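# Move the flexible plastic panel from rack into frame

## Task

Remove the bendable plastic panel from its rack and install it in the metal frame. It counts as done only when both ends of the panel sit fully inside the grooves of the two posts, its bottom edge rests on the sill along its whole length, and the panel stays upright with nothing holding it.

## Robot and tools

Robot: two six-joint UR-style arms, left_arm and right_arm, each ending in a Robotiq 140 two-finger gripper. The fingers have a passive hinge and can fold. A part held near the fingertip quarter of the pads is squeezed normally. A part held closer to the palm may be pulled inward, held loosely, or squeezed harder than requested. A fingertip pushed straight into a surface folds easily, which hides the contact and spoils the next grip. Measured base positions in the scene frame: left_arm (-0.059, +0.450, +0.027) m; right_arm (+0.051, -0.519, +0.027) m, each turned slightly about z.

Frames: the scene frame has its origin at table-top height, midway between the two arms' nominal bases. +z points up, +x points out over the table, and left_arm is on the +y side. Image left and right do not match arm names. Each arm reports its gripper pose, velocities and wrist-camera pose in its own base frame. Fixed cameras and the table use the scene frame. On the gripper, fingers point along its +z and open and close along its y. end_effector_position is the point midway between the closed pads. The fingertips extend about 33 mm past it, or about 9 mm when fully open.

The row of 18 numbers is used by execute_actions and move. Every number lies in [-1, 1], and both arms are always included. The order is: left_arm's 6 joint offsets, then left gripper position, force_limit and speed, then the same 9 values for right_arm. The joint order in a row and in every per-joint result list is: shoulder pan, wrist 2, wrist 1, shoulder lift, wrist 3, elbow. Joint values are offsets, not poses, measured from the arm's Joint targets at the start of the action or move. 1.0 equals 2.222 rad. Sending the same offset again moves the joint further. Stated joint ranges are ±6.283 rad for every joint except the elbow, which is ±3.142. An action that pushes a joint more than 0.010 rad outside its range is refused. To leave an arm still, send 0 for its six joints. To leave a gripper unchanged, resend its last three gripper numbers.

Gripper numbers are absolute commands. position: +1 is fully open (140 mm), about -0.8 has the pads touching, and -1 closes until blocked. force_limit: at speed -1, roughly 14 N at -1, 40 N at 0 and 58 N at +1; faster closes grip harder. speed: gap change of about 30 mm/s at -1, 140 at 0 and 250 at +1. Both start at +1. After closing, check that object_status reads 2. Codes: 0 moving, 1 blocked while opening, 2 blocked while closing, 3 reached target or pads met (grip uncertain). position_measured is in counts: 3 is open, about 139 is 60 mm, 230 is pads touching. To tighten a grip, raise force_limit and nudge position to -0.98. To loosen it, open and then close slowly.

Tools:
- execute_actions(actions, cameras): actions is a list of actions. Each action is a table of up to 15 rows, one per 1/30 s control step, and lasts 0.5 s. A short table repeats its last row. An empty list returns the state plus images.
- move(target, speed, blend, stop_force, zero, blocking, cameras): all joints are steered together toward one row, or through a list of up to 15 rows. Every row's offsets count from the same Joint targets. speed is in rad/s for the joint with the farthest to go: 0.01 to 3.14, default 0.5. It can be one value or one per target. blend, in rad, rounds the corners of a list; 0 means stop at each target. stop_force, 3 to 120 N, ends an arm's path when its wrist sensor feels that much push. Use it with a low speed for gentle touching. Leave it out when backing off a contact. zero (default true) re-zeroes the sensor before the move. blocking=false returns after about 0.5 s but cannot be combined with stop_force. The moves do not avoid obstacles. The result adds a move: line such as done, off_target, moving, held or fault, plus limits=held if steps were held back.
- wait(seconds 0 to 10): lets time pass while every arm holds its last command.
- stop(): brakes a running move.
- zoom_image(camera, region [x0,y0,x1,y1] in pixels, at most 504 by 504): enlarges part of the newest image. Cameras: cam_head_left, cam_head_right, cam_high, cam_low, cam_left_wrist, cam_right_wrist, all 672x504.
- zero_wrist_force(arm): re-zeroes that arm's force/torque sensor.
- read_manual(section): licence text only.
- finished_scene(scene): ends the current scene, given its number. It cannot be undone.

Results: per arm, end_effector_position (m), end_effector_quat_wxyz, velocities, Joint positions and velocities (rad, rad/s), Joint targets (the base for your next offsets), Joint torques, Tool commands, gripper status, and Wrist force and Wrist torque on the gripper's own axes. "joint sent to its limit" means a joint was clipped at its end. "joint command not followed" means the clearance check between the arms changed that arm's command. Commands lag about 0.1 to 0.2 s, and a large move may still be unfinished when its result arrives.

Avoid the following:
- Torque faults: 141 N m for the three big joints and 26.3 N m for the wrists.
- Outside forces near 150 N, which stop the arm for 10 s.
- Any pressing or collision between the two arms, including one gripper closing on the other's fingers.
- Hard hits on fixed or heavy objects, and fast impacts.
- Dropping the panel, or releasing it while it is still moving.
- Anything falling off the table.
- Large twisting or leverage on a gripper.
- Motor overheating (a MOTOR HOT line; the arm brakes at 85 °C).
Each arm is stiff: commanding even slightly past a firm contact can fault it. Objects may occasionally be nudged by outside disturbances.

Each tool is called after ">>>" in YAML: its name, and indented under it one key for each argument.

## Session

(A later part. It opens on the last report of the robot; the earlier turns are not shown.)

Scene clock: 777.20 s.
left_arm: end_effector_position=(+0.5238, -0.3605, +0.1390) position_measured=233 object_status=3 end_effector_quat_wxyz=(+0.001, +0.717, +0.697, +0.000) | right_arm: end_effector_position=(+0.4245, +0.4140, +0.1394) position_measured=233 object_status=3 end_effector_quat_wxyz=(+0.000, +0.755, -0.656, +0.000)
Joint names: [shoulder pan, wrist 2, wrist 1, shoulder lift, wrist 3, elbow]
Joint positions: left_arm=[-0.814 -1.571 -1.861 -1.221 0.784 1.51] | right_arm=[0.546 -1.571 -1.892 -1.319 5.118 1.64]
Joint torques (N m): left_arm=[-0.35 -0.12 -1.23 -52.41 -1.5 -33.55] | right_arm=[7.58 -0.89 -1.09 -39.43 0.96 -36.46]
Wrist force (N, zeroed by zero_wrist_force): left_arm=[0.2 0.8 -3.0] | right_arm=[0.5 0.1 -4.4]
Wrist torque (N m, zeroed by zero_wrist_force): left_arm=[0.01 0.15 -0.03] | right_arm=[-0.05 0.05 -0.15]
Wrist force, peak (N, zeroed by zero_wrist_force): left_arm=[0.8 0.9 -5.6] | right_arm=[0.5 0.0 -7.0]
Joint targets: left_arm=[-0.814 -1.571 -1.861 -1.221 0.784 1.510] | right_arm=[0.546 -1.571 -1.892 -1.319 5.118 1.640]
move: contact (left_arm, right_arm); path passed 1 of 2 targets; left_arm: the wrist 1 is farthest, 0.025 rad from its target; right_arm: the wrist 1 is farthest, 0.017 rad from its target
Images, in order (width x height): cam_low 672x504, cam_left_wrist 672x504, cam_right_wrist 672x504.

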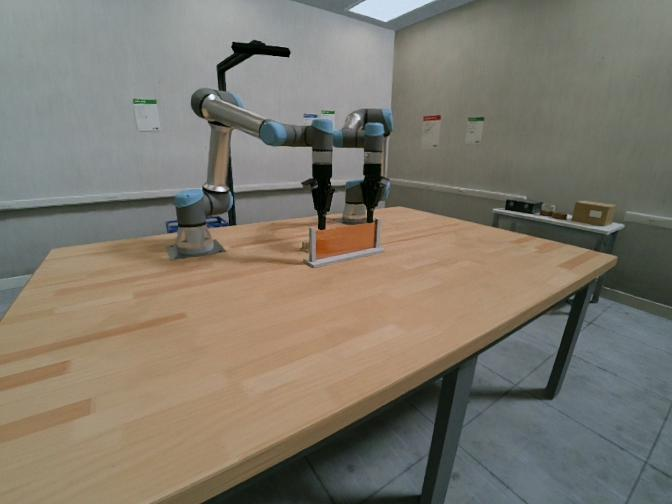

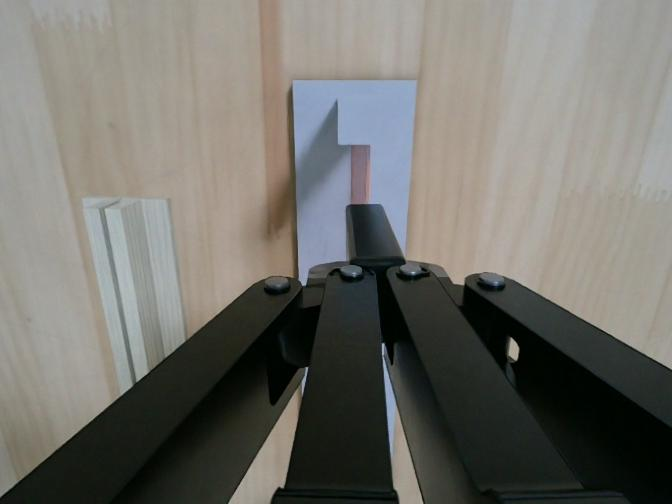

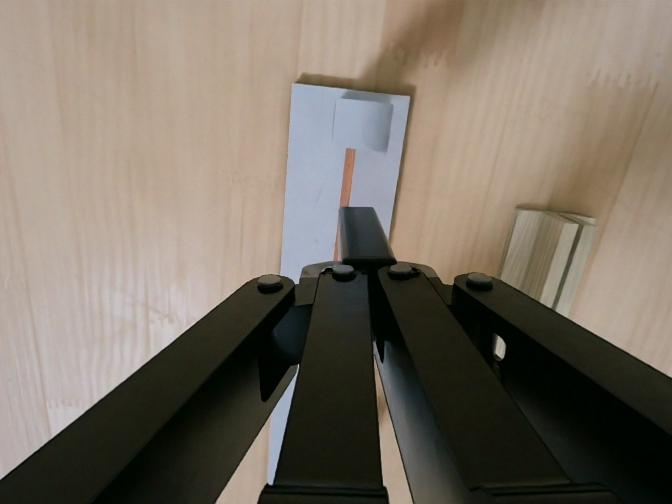

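>>> move:
  target: [0, 0, 0.034204, -0.008101, 0, -0.026103, -1, 0.9, -1, 0, 0, 0.039154, -0.010351, 0, -0.028803, -1, 0.9, -1]
  speed: 0.1
  cameras: ["cam_low", "cam_high", "cam_head_left", "cam_left_wrist", "cam_right_wrist"]

>>> zoom_image:
  camera: "cam_low"
  region: [298, 212, 392, 272]

>>> zoom_image:
  camera: "cam_head_left"
  region: [290, 230, 430, 300]

>>> zoom_image:
  camera: "cam_right_wrist"
  region: [280, 60, 440, 220]

>>> zoom_image:
  camera: "cam_left_wrist"
  region: [280, 60, 440, 220]

Scene clock: 783.37 s.
left_arm: end_effector_position=(+0.5240, -0.3607, +0.1703) position_measured=233 object_status=3 end_effector_quat_wxyz=(+0.001, +0.717, +0.697, +0.000) | right_arm: end_effector_position=(+0.4243, +0.4139, +0.1743) position_measured=233 object_status=3 end_effector_quat_wxyz=(+0.000, +0.755, -0.656, +0.000)
Joint names: [shoulder pan, wrist 2, wrist 1, shoulder lift, wrist 3, elbow]
Joint positions: left_arm=[-0.814 -1.571 -1.785 -1.239 0.784 1.452] | right_arm=[0.546 -1.571 -1.805 -1.342 5.118 1.576]
Joint torques (N m): left_arm=[-1.5 -0.05 -1.3 -54.32 -1.46 -38.26] | right_arm=[7.51 -0.94 -1.68 -41.49 0.92 -39.49]
Wrist force (N, zeroed by zero_wrist_force): left_arm=[0.2 0.4 0.5] | right_arm=[0.1 0.1 -0.6]
Wrist torque (N m, zeroed by zero_wrist_force): left_arm=[-0.03 0.06 -0.04] | right_arm=[-0.08 0.05 -0.16]
Wrist force, peak (N, zeroed by zero_wrist_force): left_arm=[0.4 0.6 -3.8] | right_arm=[0.4 0.1 -5.1]
Joint targets: left_arm=[-0.814 -1.571 -1.785 -1.239 0.784 1.452] | right_arm=[0.546 -1.571 -1.805 -1.342 5.118 1.576]
move: done
Images, in order (width x height): cam_head_left 672x504, cam_high 672x504, cam_low 672x504, cam_left_wrist 672x504, cam_right_wrist 672x504.

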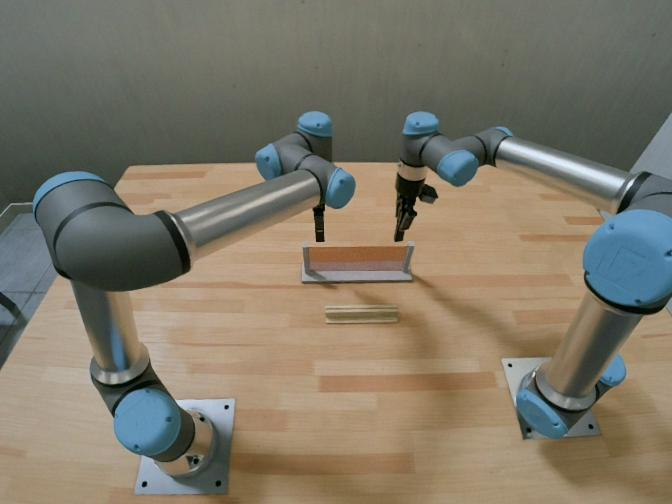

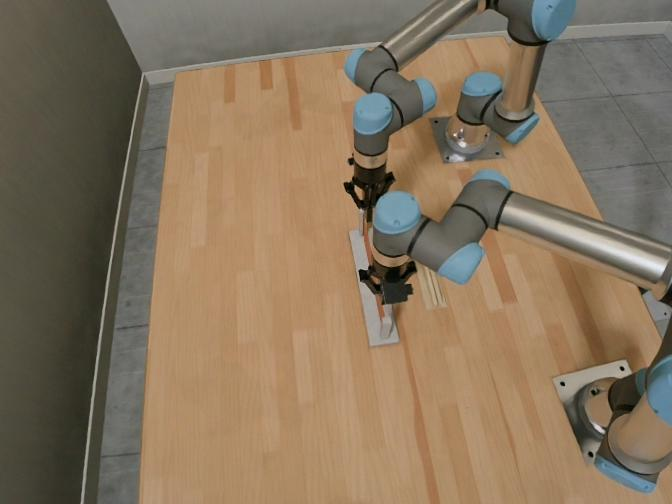

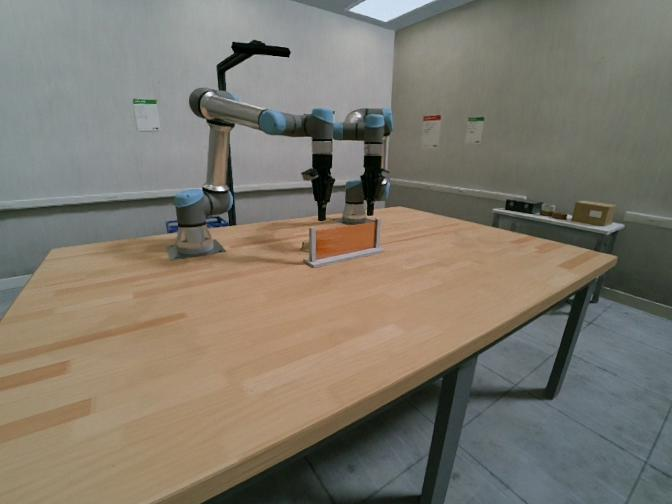

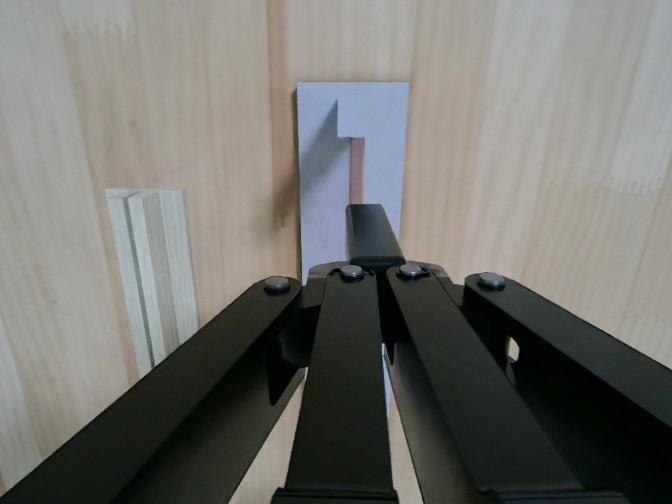

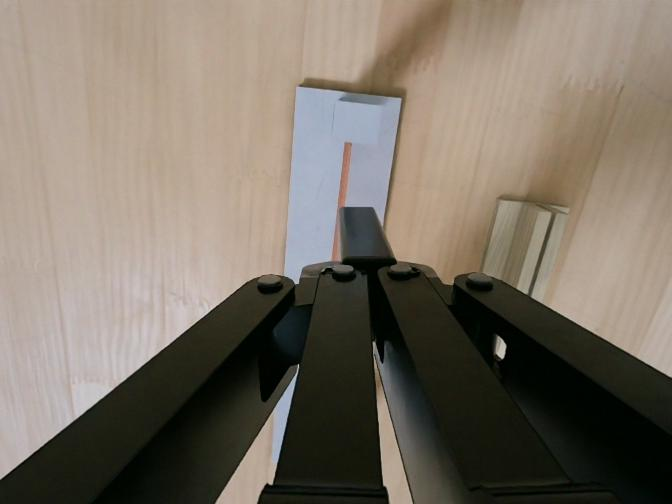

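Scaled by 5.362 from the camera's 672x504 image, which has a finer 960x720 frame.

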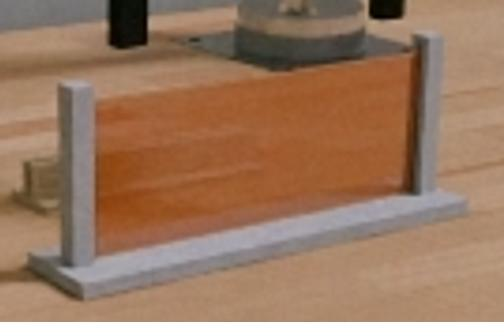

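Scaled by 3.600 from the camera's 672x504 image, which has a finer 960x720 frame.

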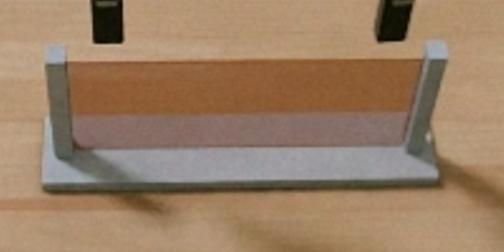

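Scaled by 3.150 from the camera's 672x504 image, which has a finer 960x720 frame.

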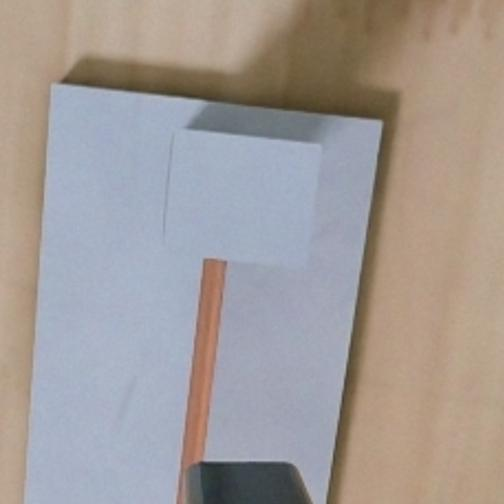

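Scaled by 3.150 from the camera's 672x504 image, which has a finer 960x720 frame.

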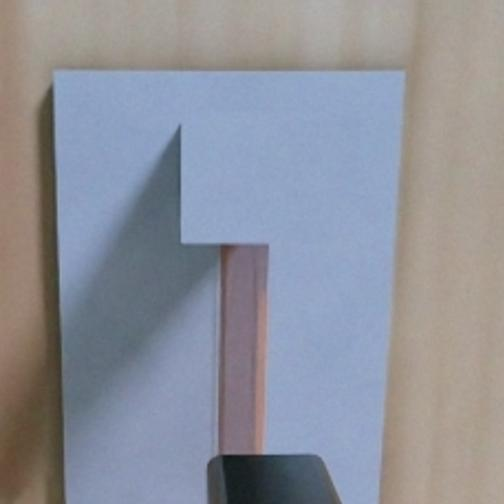

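>>> finished_scene:
  scene: 1

The scene is finished: the task was done.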